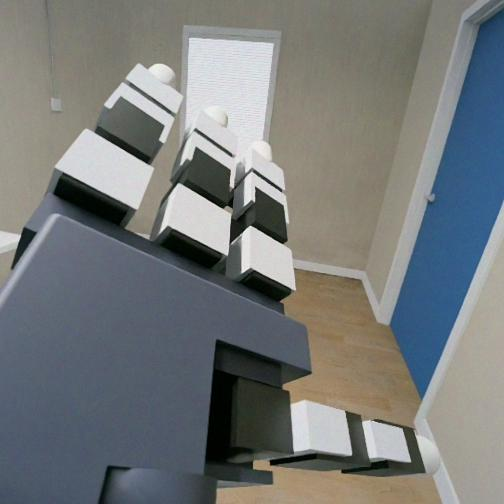

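Call:
move --base '{"translate_m": -1.289, "strafe_m": -1.399, "rotate_rad": 2.45}' --joints '{"joint_1_rad": 0.0, "joint_6_rad": -0.15}' --cameras '["all"]'

Scene clock: 66.47 s.
move: done
base_odometry: x=-1.289 y=-1.399 heading=+2.451
base_tilt: forward=-0.1 right=+0.3
base_status: done
joint_positions: joint_1_rad=+6.300 joint_2_rad=-1.172 joint_3_rad=+3.124 joint_4_rad=-2.042 joint_5_rad=+0.036 joint_6_rad=-0.186 joint_7_rad=+2.528 hand_index_mcp=+0.761 hand_index_abd=+0.000 hand_index_pip=+0.577 hand_index_dip=+0.696 hand_middle_mcp=+0.760 hand_middle_abd=+0.000 hand_middle_pip=+0.577 hand_middle_dip=+0.696 hand_ring_mcp=+0.761 hand_ring_abd=+0.000 hand_ring_pip=+0.577 hand_ring_dip=+0.696 hand_thumb_cmc=+0.720 hand_thumb_axl=+0.677 hand_thumb_mcp=+0.226 hand_thumb_ipl=+0.168 hand_current_limit=+0.400 hand_speed=-0.500
joint_status: all done
hand_state: goal,goal,goal,goal,goal,goal,goal,goal,goal,goal,goal,goal,goal,goal,goal,goal
index_mcp_current_ma: 2
index_abd_current_ma: 0
index_pip_current_ma: 0
index_dip_current_ma: 0
middle_mcp_current_ma: 2
middle_abd_current_ma: 0
middle_pip_current_ma: 0
middle_dip_current_ma: 0
ring_mcp_current_ma: 2
ring_abd_current_ma: 0
ring_pip_current_ma: 0
ring_dip_current_ma: 0
thumb_cmc_current_ma: 1
thumb_axl_current_ma: 0
thumb_mcp_current_ma: 0
thumb_ipl_current_ma: 0
hand_goal_index_mcp: 0.754
hand_goal_index_abd: 0.000
hand_goal_index_pip: 0.576
hand_goal_index_dip: 0.696
hand_goal_middle_mcp: 0.754
hand_goal_middle_abd: 0.000
hand_goal_middle_pip: 0.576
hand_goal_middle_dip: 0.696
hand_goal_ring_mcp: 0.754
hand_goal_ring_abd: 0.000
hand_goal_ring_pip: 0.576
hand_goal_ring_dip: 0.696
hand_goal_thumb_cmc: 0.714
hand_goal_thumb_axl: 0.678
hand_goal_thumb_mcp: 0.226
hand_goal_thumb_ipl: 0.168
motor_effort: joint_1_rad=+0(3) joint_2_rad=+16(19) joint_3_rad=+0(2) joint_4_rad=+15(15) joint_5_rad=+0(1) joint_6_rad=+8(10) joint_7_rad=+0(0)
hand_pose: x=+0.2039 y=-0.0577 z=+1.2481 quat_wxyz=(+0.420, +0.442, +0.241, +0.755) (m; base frame)
hand_target: x=+0.1802 y=-0.0699 z=+1.2574 quat_wxyz=(+0.381, +0.425, +0.203, +0.796) (m; base frame)
hand_status: not commanded
pictures: base_camera, wrist_camera

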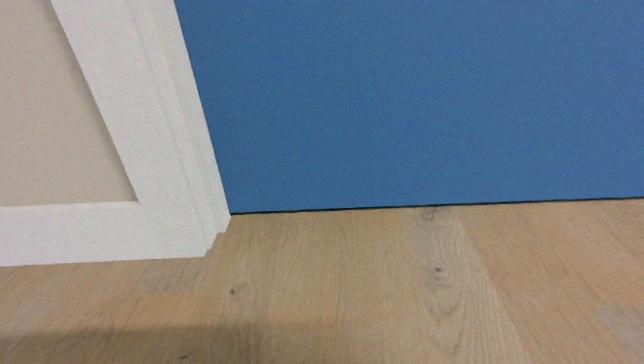

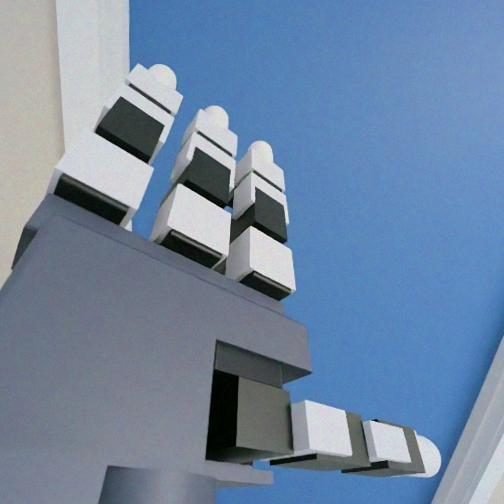

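Call:
move --base '{"strafe_m": -0.02, "translate_m": -0.1, "rotate_rad": 0.033}' --joints '{"joint_1_rad": -0.8, "joint_6_rad": -0.3}' --cameras '["all"]'

Scene clock: 79.30 s.
move: done
base_odometry: x=-1.199 y=-1.448 heading=+2.483
base_tilt: forward=-0.1 right=+0.3
base_status: done
joint_positions: joint_1_rad=+5.507 joint_2_rad=-1.178 joint_3_rad=+3.124 joint_4_rad=-2.039 joint_5_rad=+0.036 joint_6_rad=-0.255 joint_7_rad=+2.527 hand_index_mcp=+0.762 hand_index_abd=+0.000 hand_index_pip=+0.577 hand_index_dip=+0.696 hand_middle_mcp=+0.761 hand_middle_abd=+0.000 hand_middle_pip=+0.577 hand_middle_dip=+0.696 hand_ring_mcp=+0.761 hand_ring_abd=+0.000 hand_ring_pip=+0.577 hand_ring_dip=+0.696 hand_thumb_cmc=+0.720 hand_thumb_axl=+0.677 hand_thumb_mcp=+0.226 hand_thumb_ipl=+0.168 hand_current_limit=+0.400 hand_speed=-0.500
joint_status: all done
hand_state: goal,goal,goal,goal,goal,goal,goal,goal,goal,goal,goal,goal,goal,goal,goal,goal
index_mcp_current_ma: 2
index_abd_current_ma: 0
index_pip_current_ma: 0
index_dip_current_ma: 0
middle_mcp_current_ma: 2
middle_abd_current_ma: 0
middle_pip_current_ma: 0
middle_dip_current_ma: 0
ring_mcp_current_ma: 2
ring_abd_current_ma: 0
ring_pip_current_ma: 0
ring_dip_current_ma: 0
thumb_cmc_current_ma: 1
thumb_axl_current_ma: 0
thumb_mcp_current_ma: 0
thumb_ipl_current_ma: 0
hand_goal_index_mcp: 0.754
hand_goal_index_abd: 0.000
hand_goal_index_pip: 0.576
hand_goal_index_dip: 0.696
hand_goal_middle_mcp: 0.754
hand_goal_middle_abd: 0.000
hand_goal_middle_pip: 0.576
hand_goal_middle_dip: 0.696
hand_goal_ring_mcp: 0.754
hand_goal_ring_abd: 0.000
hand_goal_ring_pip: 0.576
hand_goal_ring_dip: 0.696
hand_goal_thumb_cmc: 0.714
hand_goal_thumb_axl: 0.678
hand_goal_thumb_mcp: 0.226
hand_goal_thumb_ipl: 0.168
motor_effort: joint_1_rad=+0(2) joint_2_rad=+15(19) joint_3_rad=+0(1) joint_4_rad=+15(16) joint_5_rad=+0(1) joint_6_rad=+8(10) joint_7_rad=+0(0)
hand_pose: x=+0.2265 y=+0.0253 z=+1.2333 quat_wxyz=(+0.095, +0.332, +0.412, +0.843) (m; base frame)
hand_target: x=+0.2320 y=+0.0161 z=+1.2220 quat_wxyz=(+0.039, +0.355, +0.401, +0.844) (m; base frame)
hand_status: not commanded
pictures: base_camera, wrist_camera

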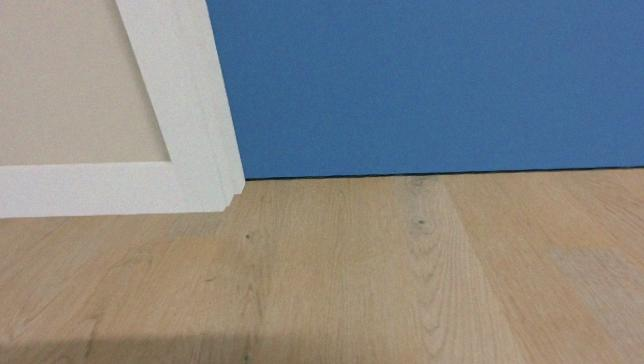

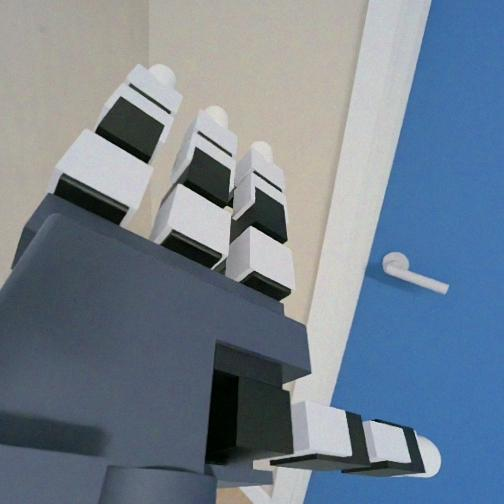

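Call:
move --base '{"strafe_m": 0.015, "rotate_rad": 0.01}' --joints '{"joint_1_rad": 0.0, "joint_2_rad": -0.018, "joint_3_rad": 3.13, "joint_4_rad": -1.724, "joint_5_rad": 0.06, "joint_6_rad": 0.42, "joint_7_rad": 3.15, "hand_index_mcp": -0.95, "hand_middle_mcp": -0.95, "hand_ring_mcp": -0.9, "hand_index_pip": -0.12, "hand_middle_pip": -0.12, "hand_ring_pip": -0.12, "hand_index_dip": 0.6, "hand_middle_dip": 0.6, "hand_ring_dip": 0.6, "hand_thumb_cmc": 0.3, "hand_thumb_mcp": -0.3}' --min_time_s 3 --cameras '["all"]'

Scene clock: 96.33 s.
move: off_target
base_odometry: x=-1.208 y=-1.459 heading=+2.493
base_tilt: forward=+0.0 right=+0.3
base_status: done
joint_positions: joint_1_rad=+6.260 joint_2_rad=-0.048 joint_3_rad=+3.124 joint_4_rad=-1.745 joint_5_rad=+0.036 joint_6_rad=+0.383 joint_7_rad=+3.084 hand_index_mcp=-0.956 hand_index_abd=+0.000 hand_index_pip=-0.120 hand_index_dip=+0.603 hand_middle_mcp=-0.955 hand_middle_abd=+0.000 hand_middle_pip=-0.120 hand_middle_dip=+0.602 hand_ring_mcp=-0.848 hand_ring_abd=+0.022 hand_ring_pip=-0.103 hand_ring_dip=+0.608 hand_thumb_cmc=+0.316 hand_thumb_axl=+0.679 hand_thumb_mcp=-0.298 hand_thumb_ipl=+0.168 hand_current_limit=+0.400 hand_speed=-0.500
joint_status: hand_ring_mcp off_target (ended at -0.848, target -0.900); the others done
hand_state: goal,goal,goal,goal,goal,goal,goal,goal,blocked,blocked,goal,goal,goal,goal,goal,goal
index_mcp_current_ma: -2
index_abd_current_ma: 0
index_pip_current_ma: 0
index_dip_current_ma: 0
middle_mcp_current_ma: -1
middle_abd_current_ma: 0
middle_pip_current_ma: 0
middle_dip_current_ma: 0
ring_mcp_current_ma: 70
ring_abd_current_ma: 11
ring_pip_current_ma: 9
ring_dip_current_ma: 2
thumb_cmc_current_ma: 8
thumb_axl_current_ma: 0
thumb_mcp_current_ma: 0
thumb_ipl_current_ma: 0
hand_goal_index_mcp: -0.950
hand_goal_index_abd: 0.000
hand_goal_index_pip: -0.120
hand_goal_index_dip: 0.600
hand_goal_middle_mcp: -0.950
hand_goal_middle_abd: 0.000
hand_goal_middle_pip: -0.120
hand_goal_middle_dip: 0.600
hand_goal_ring_mcp: -0.900
hand_goal_ring_abd: 0.000
hand_goal_ring_pip: -0.120
hand_goal_ring_dip: 0.600
hand_goal_thumb_cmc: 0.300
hand_goal_thumb_axl: 0.678
hand_goal_thumb_mcp: -0.300
hand_goal_thumb_ipl: 0.168
motor_effort: joint_1_rad=+0(2) joint_2_rad=-16(18) joint_3_rad=+0(3) joint_4_rad=+18(19) joint_5_rad=+0(2) joint_6_rad=+8(10) joint_7_rad=+0(2)
hand_pose: x=+0.6812 y=+0.0041 z=+1.2207 quat_wxyz=(+0.539, +0.424, +0.440, +0.580) (m; base frame)
hand_target: x=+0.6883 y=-0.0018 z=+1.2275 quat_wxyz=(+0.575, +0.401, +0.446, +0.556) (m; base frame)
hand_status: not commanded
pictures: base_camera, wrist_camera

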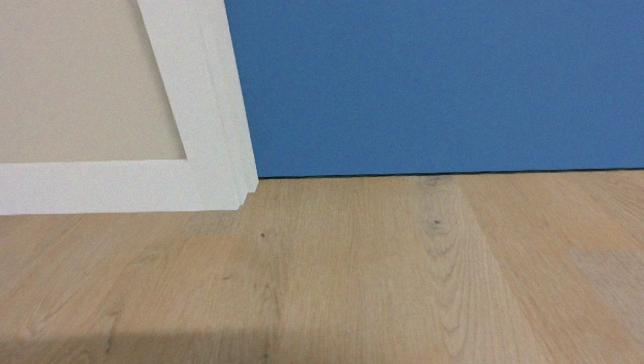

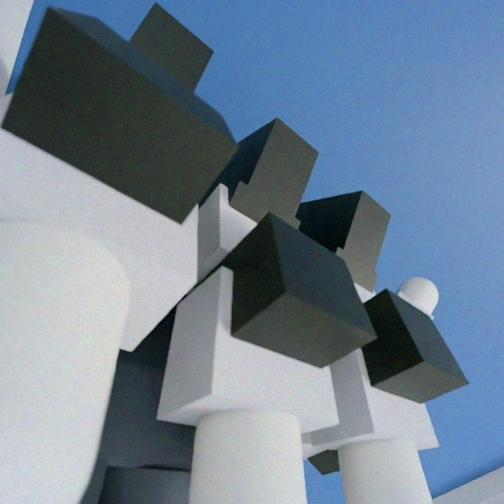

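Call:
move --base '{"strafe_m": -0.02, "translate_m": 0.045}' --speeds '{"translate_m": 0.1}'

Call:
move --joints '{"joint_2_rad": 0.005, "joint_4_rad": -1.915, "joint_6_rad": 0.63}' --min_time_s 1.5

Call:
move --joints '{"joint_2_rad": 0.043, "joint_4_rad": -2.009, "joint_6_rad": 0.76}' --min_time_s 1.5 --cameras '["base_camera"]'

Scene clock: 102.93 s.
move: done
base_odometry: x=-1.232 y=-1.416 heading=+2.494
base_tilt: forward=+0.0 right=+0.3
base_status: done
joint_positions: joint_1_rad=+6.262 joint_2_rad=-0.045 joint_3_rad=+3.124 joint_4_rad=-1.744 joint_5_rad=+0.036 joint_6_rad=+0.386 joint_7_rad=+3.085 hand_index_mcp=-0.956 hand_index_abd=+0.000 hand_index_pip=-0.120 hand_index_dip=+0.603 hand_middle_mcp=-0.956 hand_middle_abd=+0.000 hand_middle_pip=-0.120 hand_middle_dip=+0.602 hand_ring_mcp=-0.848 hand_ring_abd=+0.022 hand_ring_pip=-0.103 hand_ring_dip=+0.608 hand_thumb_cmc=+0.315 hand_thumb_axl=+0.679 hand_thumb_mcp=-0.299 hand_thumb_ipl=+0.168 hand_current_limit=+0.400 hand_speed=-0.500
joint_status: not commanded
hand_state: goal,goal,goal,goal,goal,goal,goal,goal,blocked,blocked,goal,goal,goal,goal,goal,goal
index_mcp_current_ma: -2
index_abd_current_ma: 0
index_pip_current_ma: 0
index_dip_current_ma: 0
middle_mcp_current_ma: -1
middle_abd_current_ma: 0
middle_pip_current_ma: 0
middle_dip_current_ma: 0
ring_mcp_current_ma: 70
ring_abd_current_ma: 11
ring_pip_current_ma: 9
ring_dip_current_ma: 2
thumb_cmc_current_ma: 8
thumb_axl_current_ma: 0
thumb_mcp_current_ma: 0
thumb_ipl_current_ma: 0
hand_goal_index_mcp: -0.950
hand_goal_index_abd: 0.000
hand_goal_index_pip: -0.120
hand_goal_index_dip: 0.600
hand_goal_middle_mcp: -0.950
hand_goal_middle_abd: 0.000
hand_goal_middle_pip: -0.120
hand_goal_middle_dip: 0.600
hand_goal_ring_mcp: -0.900
hand_goal_ring_abd: 0.000
hand_goal_ring_pip: -0.120
hand_goal_ring_dip: 0.600
hand_goal_thumb_cmc: 0.300
hand_goal_thumb_axl: 0.678
hand_goal_thumb_mcp: -0.300
hand_goal_thumb_ipl: 0.168
motor_effort: joint_1_rad=+0(1) joint_2_rad=-17(19) joint_3_rad=-1(2) joint_4_rad=+18(19) joint_5_rad=+0(0) joint_6_rad=+7(8) joint_7_rad=+0(0)
hand_pose: x=+0.6824 y=+0.0031 z=+1.2203 quat_wxyz=(+0.540, +0.424, +0.439, +0.580) (m; base frame)
hand_target: x=+0.6883 y=-0.0018 z=+1.2275 quat_wxyz=(+0.575, +0.401, +0.446, +0.556) (m; base frame)
hand_status: not commanded
pictures: none

Scene clock: 105.00 s.
move: done
base_odometry: x=-1.232 y=-1.416 heading=+2.494
base_tilt: forward=+0.0 right=+0.3
base_status: not commanded
joint_positions: joint_1_rad=+6.262 joint_2_rad=-0.037 joint_3_rad=+3.124 joint_4_rad=-1.891 joint_5_rad=+0.036 joint_6_rad=+0.594 joint_7_rad=+3.085 hand_index_mcp=-0.956 hand_index_abd=+0.000 hand_index_pip=-0.120 hand_index_dip=+0.603 hand_middle_mcp=-0.956 hand_middle_abd=+0.000 hand_middle_pip=-0.120 hand_middle_dip=+0.602 hand_ring_mcp=-0.848 hand_ring_abd=+0.022 hand_ring_pip=-0.103 hand_ring_dip=+0.608 hand_thumb_cmc=+0.315 hand_thumb_axl=+0.679 hand_thumb_mcp=-0.299 hand_thumb_ipl=+0.168 hand_current_limit=+0.400 hand_speed=-0.500
joint_status: all done
hand_state: goal,goal,goal,goal,goal,goal,goal,goal,blocked,blocked,goal,goal,goal,goal,goal,goal
index_mcp_current_ma: -2
index_abd_current_ma: 0
index_pip_current_ma: 0
index_dip_current_ma: 0
middle_mcp_current_ma: -1
middle_abd_current_ma: 0
middle_pip_current_ma: 0
middle_dip_current_ma: 0
ring_mcp_current_ma: 70
ring_abd_current_ma: 11
ring_pip_current_ma: 9
ring_dip_current_ma: 2
thumb_cmc_current_ma: 8
thumb_axl_current_ma: 0
thumb_mcp_current_ma: 0
thumb_ipl_current_ma: 0
hand_goal_index_mcp: -0.950
hand_goal_index_abd: 0.000
hand_goal_index_pip: -0.120
hand_goal_index_dip: 0.600
hand_goal_middle_mcp: -0.950
hand_goal_middle_abd: 0.000
hand_goal_middle_pip: -0.120
hand_goal_middle_dip: 0.600
hand_goal_ring_mcp: -0.900
hand_goal_ring_abd: 0.000
hand_goal_ring_pip: -0.120
hand_goal_ring_dip: 0.600
hand_goal_thumb_cmc: 0.300
hand_goal_thumb_axl: 0.678
hand_goal_thumb_mcp: -0.300
hand_goal_thumb_ipl: 0.168
motor_effort: joint_1_rad=+0(1) joint_2_rad=-16(17) joint_3_rad=-1(2) joint_4_rad=+18(19) joint_5_rad=+0(0) joint_6_rad=+8(9) joint_7_rad=+0(0)
hand_pose: x=+0.6671 y=+0.0041 z=+1.1871 quat_wxyz=(+0.548, +0.408, +0.425, +0.593) (m; base frame)
hand_target: x=+0.6827 y=+0.0007 z=+1.1612 quat_wxyz=(+0.570, +0.400, +0.449, +0.560) (m; base frame)
hand_status: not commanded
pictures: none

Scene clock: 106.80 s.
move: done
base_odometry: x=-1.232 y=-1.416 heading=+2.494
base_tilt: forward=+0.0 right=+0.3
base_status: not commanded
joint_positions: joint_1_rad=+6.262 joint_2_rad=+0.000 joint_3_rad=+3.124 joint_4_rad=-1.984 joint_5_rad=+0.036 joint_6_rad=+0.723 joint_7_rad=+3.085 hand_index_mcp=-0.956 hand_index_abd=+0.000 hand_index_pip=-0.120 hand_index_dip=+0.603 hand_middle_mcp=-0.956 hand_middle_abd=+0.000 hand_middle_pip=-0.120 hand_middle_dip=+0.602 hand_ring_mcp=-0.848 hand_ring_abd=+0.022 hand_ring_pip=-0.103 hand_ring_dip=+0.608 hand_thumb_cmc=+0.315 hand_thumb_axl=+0.679 hand_thumb_mcp=-0.299 hand_thumb_ipl=+0.168 hand_current_limit=+0.400 hand_speed=-0.500
joint_status: all done
hand_state: goal,goal,goal,goal,goal,goal,goal,goal,blocked,blocked,goal,goal,goal,goal,goal,goal
index_mcp_current_ma: -2
index_abd_current_ma: 0
index_pip_current_ma: 0
index_dip_current_ma: 0
middle_mcp_current_ma: -1
middle_abd_current_ma: 0
middle_pip_current_ma: 0
middle_dip_current_ma: 0
ring_mcp_current_ma: 70
ring_abd_current_ma: 11
ring_pip_current_ma: 9
ring_dip_current_ma: 2
thumb_cmc_current_ma: 8
thumb_axl_current_ma: 0
thumb_mcp_current_ma: 0
thumb_ipl_current_ma: 0
hand_goal_index_mcp: -0.950
hand_goal_index_abd: 0.000
hand_goal_index_pip: -0.120
hand_goal_index_dip: 0.600
hand_goal_middle_mcp: -0.950
hand_goal_middle_abd: 0.000
hand_goal_middle_pip: -0.120
hand_goal_middle_dip: 0.600
hand_goal_ring_mcp: -0.900
hand_goal_ring_abd: 0.000
hand_goal_ring_pip: -0.120
hand_goal_ring_dip: 0.600
hand_goal_thumb_cmc: 0.300
hand_goal_thumb_axl: 0.678
hand_goal_thumb_mcp: -0.300
hand_goal_thumb_ipl: 0.168
motor_effort: joint_1_rad=+0(1) joint_2_rad=-16(17) joint_3_rad=-1(2) joint_4_rad=+17(18) joint_5_rad=+0(0) joint_6_rad=+8(9) joint_7_rad=+0(1)
hand_pose: x=+0.6688 y=+0.0047 z=+1.1489 quat_wxyz=(+0.546, +0.408, +0.426, +0.595) (m; base frame)
hand_target: x=+0.6824 y=+0.0019 z=+1.1223 quat_wxyz=(+0.567, +0.400, +0.450, +0.562) (m; base frame)
hand_status: not commanded
pictures: base_camera

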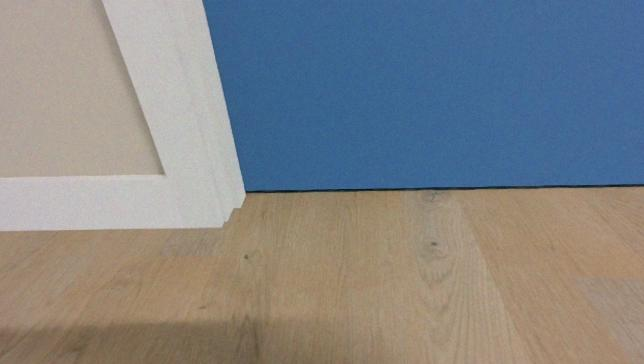

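Call:
move --base '{"translate_m": 0.025, "strafe_m": -0.018}' --speeds '{"translate_m": 0.05}'

Call:
move --joints '{"joint_2_rad": 0.1, "joint_4_rad": -2.065, "joint_6_rad": 0.84}' --min_time_s 1.5

Call:
move --base '{"translate_m": 0.016}' --speeds '{"translate_m": 0.05}'

Call:
move --joints '{"joint_2_rad": 0.09, "joint_4_rad": -2.15, "joint_6_rad": 0.88}' --min_time_s 1.5 --cameras '["base_camera"]'

Scene clock: 113.60 s.
move: done
base_odometry: x=-1.241 y=-1.387 heading=+2.494
base_tilt: forward=+0.0 right=+0.3
base_status: done
joint_positions: joint_1_rad=+6.263 joint_2_rad=-0.004 joint_3_rad=+3.120 joint_4_rad=-2.000 joint_5_rad=+0.036 joint_6_rad=+0.742 joint_7_rad=+3.088 hand_index_mcp=-0.957 hand_index_abd=+0.000 hand_index_pip=-0.120 hand_index_dip=+0.603 hand_middle_mcp=-0.956 hand_middle_abd=+0.000 hand_middle_pip=-0.120 hand_middle_dip=+0.602 hand_ring_mcp=-0.848 hand_ring_abd=+0.022 hand_ring_pip=-0.103 hand_ring_dip=+0.608 hand_thumb_cmc=+0.315 hand_thumb_axl=+0.679 hand_thumb_mcp=-0.299 hand_thumb_ipl=+0.168 hand_current_limit=+0.400 hand_speed=-0.500
joint_status: not commanded
hand_state: goal,goal,goal,goal,goal,goal,goal,goal,blocked,blocked,goal,goal,goal,goal,goal,goal
index_mcp_current_ma: -2
index_abd_current_ma: 0
index_pip_current_ma: 0
index_dip_current_ma: 0
middle_mcp_current_ma: -1
middle_abd_current_ma: 0
middle_pip_current_ma: 0
middle_dip_current_ma: 0
ring_mcp_current_ma: 70
ring_abd_current_ma: 11
ring_pip_current_ma: 9
ring_dip_current_ma: 2
thumb_cmc_current_ma: 7
thumb_axl_current_ma: 0
thumb_mcp_current_ma: 0
thumb_ipl_current_ma: 0
hand_goal_index_mcp: -0.950
hand_goal_index_abd: 0.000
hand_goal_index_pip: -0.120
hand_goal_index_dip: 0.600
hand_goal_middle_mcp: -0.950
hand_goal_middle_abd: 0.000
hand_goal_middle_pip: -0.120
hand_goal_middle_dip: 0.600
hand_goal_ring_mcp: -0.900
hand_goal_ring_abd: 0.000
hand_goal_ring_pip: -0.120
hand_goal_ring_dip: 0.600
hand_goal_thumb_cmc: 0.300
hand_goal_thumb_axl: 0.678
hand_goal_thumb_mcp: -0.300
hand_goal_thumb_ipl: 0.168
motor_effort: joint_1_rad=+2(5) joint_2_rad=-11(18) joint_3_rad=+3(4) joint_4_rad=+18(21) joint_5_rad=-2(3) joint_6_rad=+6(8) joint_7_rad=+0(1)
hand_pose: x=+0.6644 y=+0.0064 z=+1.1471 quat_wxyz=(+0.547, +0.405, +0.425, +0.597) (m; base frame)
hand_target: x=+0.6824 y=+0.0019 z=+1.1223 quat_wxyz=(+0.567, +0.400, +0.450, +0.562) (m; base frame)
hand_status: not commanded
pictures: none

Scene clock: 115.37 s.
move: done
base_odometry: x=-1.241 y=-1.387 heading=+2.494
base_tilt: forward=+0.0 right=+0.3
base_status: not commanded
joint_positions: joint_1_rad=+6.263 joint_2_rad=+0.021 joint_3_rad=+3.120 joint_4_rad=-2.030 joint_5_rad=+0.036 joint_6_rad=+0.832 joint_7_rad=+3.092 hand_index_mcp=-0.957 hand_index_abd=+0.000 hand_index_pip=-0.120 hand_index_dip=+0.603 hand_middle_mcp=-0.956 hand_middle_abd=+0.000 hand_middle_pip=-0.120 hand_middle_dip=+0.602 hand_ring_mcp=-0.848 hand_ring_abd=+0.022 hand_ring_pip=-0.103 hand_ring_dip=+0.608 hand_thumb_cmc=+0.315 hand_thumb_axl=+0.679 hand_thumb_mcp=-0.299 hand_thumb_ipl=+0.168 hand_current_limit=+0.400 hand_speed=-0.500
joint_status: all done
hand_state: goal,goal,goal,goal,goal,goal,goal,goal,blocked,blocked,goal,goal,goal,goal,goal,goal
index_mcp_current_ma: -2
index_abd_current_ma: 0
index_pip_current_ma: 0
index_dip_current_ma: 0
middle_mcp_current_ma: -1
middle_abd_current_ma: 0
middle_pip_current_ma: 0
middle_dip_current_ma: 0
ring_mcp_current_ma: 70
ring_abd_current_ma: 11
ring_pip_current_ma: 9
ring_dip_current_ma: 2
thumb_cmc_current_ma: 7
thumb_axl_current_ma: 0
thumb_mcp_current_ma: 0
thumb_ipl_current_ma: 0
hand_goal_index_mcp: -0.950
hand_goal_index_abd: 0.000
hand_goal_index_pip: -0.120
hand_goal_index_dip: 0.600
hand_goal_middle_mcp: -0.950
hand_goal_middle_abd: 0.000
hand_goal_middle_pip: -0.120
hand_goal_middle_dip: 0.600
hand_goal_ring_mcp: -0.900
hand_goal_ring_abd: 0.000
hand_goal_ring_pip: -0.120
hand_goal_ring_dip: 0.600
hand_goal_thumb_cmc: 0.300
hand_goal_thumb_axl: 0.678
hand_goal_thumb_mcp: -0.300
hand_goal_thumb_ipl: 0.168
motor_effort: joint_1_rad=+0(3) joint_2_rad=-9(13) joint_3_rad=-1(2) joint_4_rad=+15(18) joint_5_rad=+0(1) joint_6_rad=+4(7) joint_7_rad=-1(1)
hand_pose: x=+0.6609 y=+0.0069 z=+1.1407 quat_wxyz=(+0.554, +0.394, +0.416, +0.604) (m; base frame)
hand_target: x=+0.6935 y=+0.0024 z=+1.0811 quat_wxyz=(+0.558, +0.409, +0.460, +0.557) (m; base frame)
hand_status: not commanded
pictures: none

Scene clock: 116.17 s.
move: done
base_odometry: x=-1.254 y=-1.378 heading=+2.494
base_tilt: forward=-0.1 right=+0.3
base_status: done
joint_positions: joint_1_rad=+6.264 joint_2_rad=-0.003 joint_3_rad=+3.120 joint_4_rad=-2.070 joint_5_rad=+0.036 joint_6_rad=+0.861 joint_7_rad=+3.096 hand_index_mcp=-0.957 hand_index_abd=+0.000 hand_index_pip=-0.120 hand_index_dip=+0.603 hand_middle_mcp=-0.956 hand_middle_abd=+0.000 hand_middle_pip=-0.120 hand_middle_dip=+0.602 hand_ring_mcp=-0.848 hand_ring_abd=+0.022 hand_ring_pip=-0.103 hand_ring_dip=+0.608 hand_thumb_cmc=+0.315 hand_thumb_axl=+0.679 hand_thumb_mcp=-0.299 hand_thumb_ipl=+0.168 hand_current_limit=+0.400 hand_speed=-0.500
joint_status: not commanded
hand_state: goal,goal,goal,goal,goal,goal,goal,goal,blocked,blocked,goal,goal,goal,goal,goal,goal
index_mcp_current_ma: -2
index_abd_current_ma: 0
index_pip_current_ma: 0
index_dip_current_ma: 0
middle_mcp_current_ma: -1
middle_abd_current_ma: 0
middle_pip_current_ma: 0
middle_dip_current_ma: 0
ring_mcp_current_ma: 70
ring_abd_current_ma: 11
ring_pip_current_ma: 9
ring_dip_current_ma: 2
thumb_cmc_current_ma: 7
thumb_axl_current_ma: 0
thumb_mcp_current_ma: 0
thumb_ipl_current_ma: 0
hand_goal_index_mcp: -0.950
hand_goal_index_abd: 0.000
hand_goal_index_pip: -0.120
hand_goal_index_dip: 0.600
hand_goal_middle_mcp: -0.950
hand_goal_middle_abd: 0.000
hand_goal_middle_pip: -0.120
hand_goal_middle_dip: 0.600
hand_goal_ring_mcp: -0.900
hand_goal_ring_abd: 0.000
hand_goal_ring_pip: -0.120
hand_goal_ring_dip: 0.600
hand_goal_thumb_cmc: 0.300
hand_goal_thumb_axl: 0.678
hand_goal_thumb_mcp: -0.300
hand_goal_thumb_ipl: 0.168
motor_effort: joint_1_rad=+3(3) joint_2_rad=+2(10) joint_3_rad=+2(3) joint_4_rad=+19(23) joint_5_rad=-1(3) joint_6_rad=+0(4) joint_7_rad=-2(2)
hand_pose: x=+0.6463 y=+0.0068 z=+1.1396 quat_wxyz=(+0.558, +0.389, +0.413, +0.606) (m; base frame)
hand_target: x=+0.6935 y=+0.0024 z=+1.0811 quat_wxyz=(+0.558, +0.409, +0.460, +0.557) (m; base frame)
hand_status: not commanded
pictures: none

Scene clock: 117.97 s.
move: done
base_odometry: x=-1.254 y=-1.378 heading=+2.494
base_tilt: forward=+0.0 right=+0.3
base_status: not commanded
joint_positions: joint_1_rad=+6.264 joint_2_rad=+0.004 joint_3_rad=+3.120 joint_4_rad=-2.099 joint_5_rad=+0.036 joint_6_rad=+0.886 joint_7_rad=+3.097 hand_index_mcp=-0.957 hand_index_abd=+0.000 hand_index_pip=-0.120 hand_index_dip=+0.603 hand_middle_mcp=-0.956 hand_middle_abd=+0.000 hand_middle_pip=-0.120 hand_middle_dip=+0.602 hand_ring_mcp=-0.848 hand_ring_abd=+0.022 hand_ring_pip=-0.103 hand_ring_dip=+0.608 hand_thumb_cmc=+0.315 hand_thumb_axl=+0.679 hand_thumb_mcp=-0.299 hand_thumb_ipl=+0.168 hand_current_limit=+0.400 hand_speed=-0.500
joint_status: all done
hand_state: goal,goal,goal,goal,goal,goal,goal,goal,blocked,blocked,goal,goal,goal,goal,goal,goal
index_mcp_current_ma: -2
index_abd_current_ma: 0
index_pip_current_ma: 0
index_dip_current_ma: 0
middle_mcp_current_ma: -2
middle_abd_current_ma: 0
middle_pip_current_ma: 0
middle_dip_current_ma: 0
ring_mcp_current_ma: 70
ring_abd_current_ma: 11
ring_pip_current_ma: 9
ring_dip_current_ma: 2
thumb_cmc_current_ma: 7
thumb_axl_current_ma: 0
thumb_mcp_current_ma: 0
thumb_ipl_current_ma: 0
hand_goal_index_mcp: -0.950
hand_goal_index_abd: 0.000
hand_goal_index_pip: -0.120
hand_goal_index_dip: 0.600
hand_goal_middle_mcp: -0.950
hand_goal_middle_abd: 0.000
hand_goal_middle_pip: -0.120
hand_goal_middle_dip: 0.600
hand_goal_ring_mcp: -0.900
hand_goal_ring_abd: 0.000
hand_goal_ring_pip: -0.120
hand_goal_ring_dip: 0.600
hand_goal_thumb_cmc: 0.300
hand_goal_thumb_axl: 0.678
hand_goal_thumb_mcp: -0.300
hand_goal_thumb_ipl: 0.168
motor_effort: joint_1_rad=+0(3) joint_2_rad=-6(8) joint_3_rad=-1(3) joint_4_rad=+12(20) joint_5_rad=+0(2) joint_6_rad=+1(3) joint_7_rad=+0(2)
hand_pose: x=+0.6457 y=+0.0065 z=+1.1268 quat_wxyz=(+0.556, +0.392, +0.416, +0.603) (m; base frame)
hand_target: x=+0.6807 y=+0.0027 z=+1.0529 quat_wxyz=(+0.549, +0.419, +0.470, +0.550) (m; base frame)
hand_status: not commanded
pictures: base_camera

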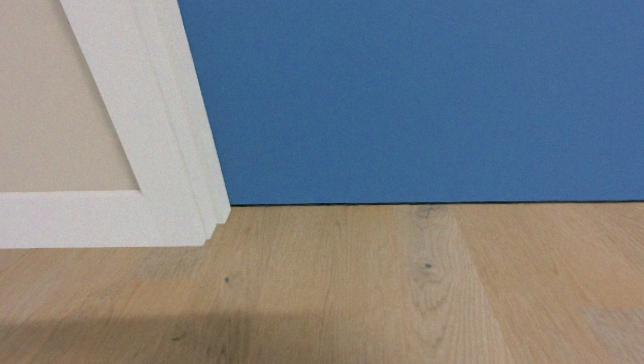

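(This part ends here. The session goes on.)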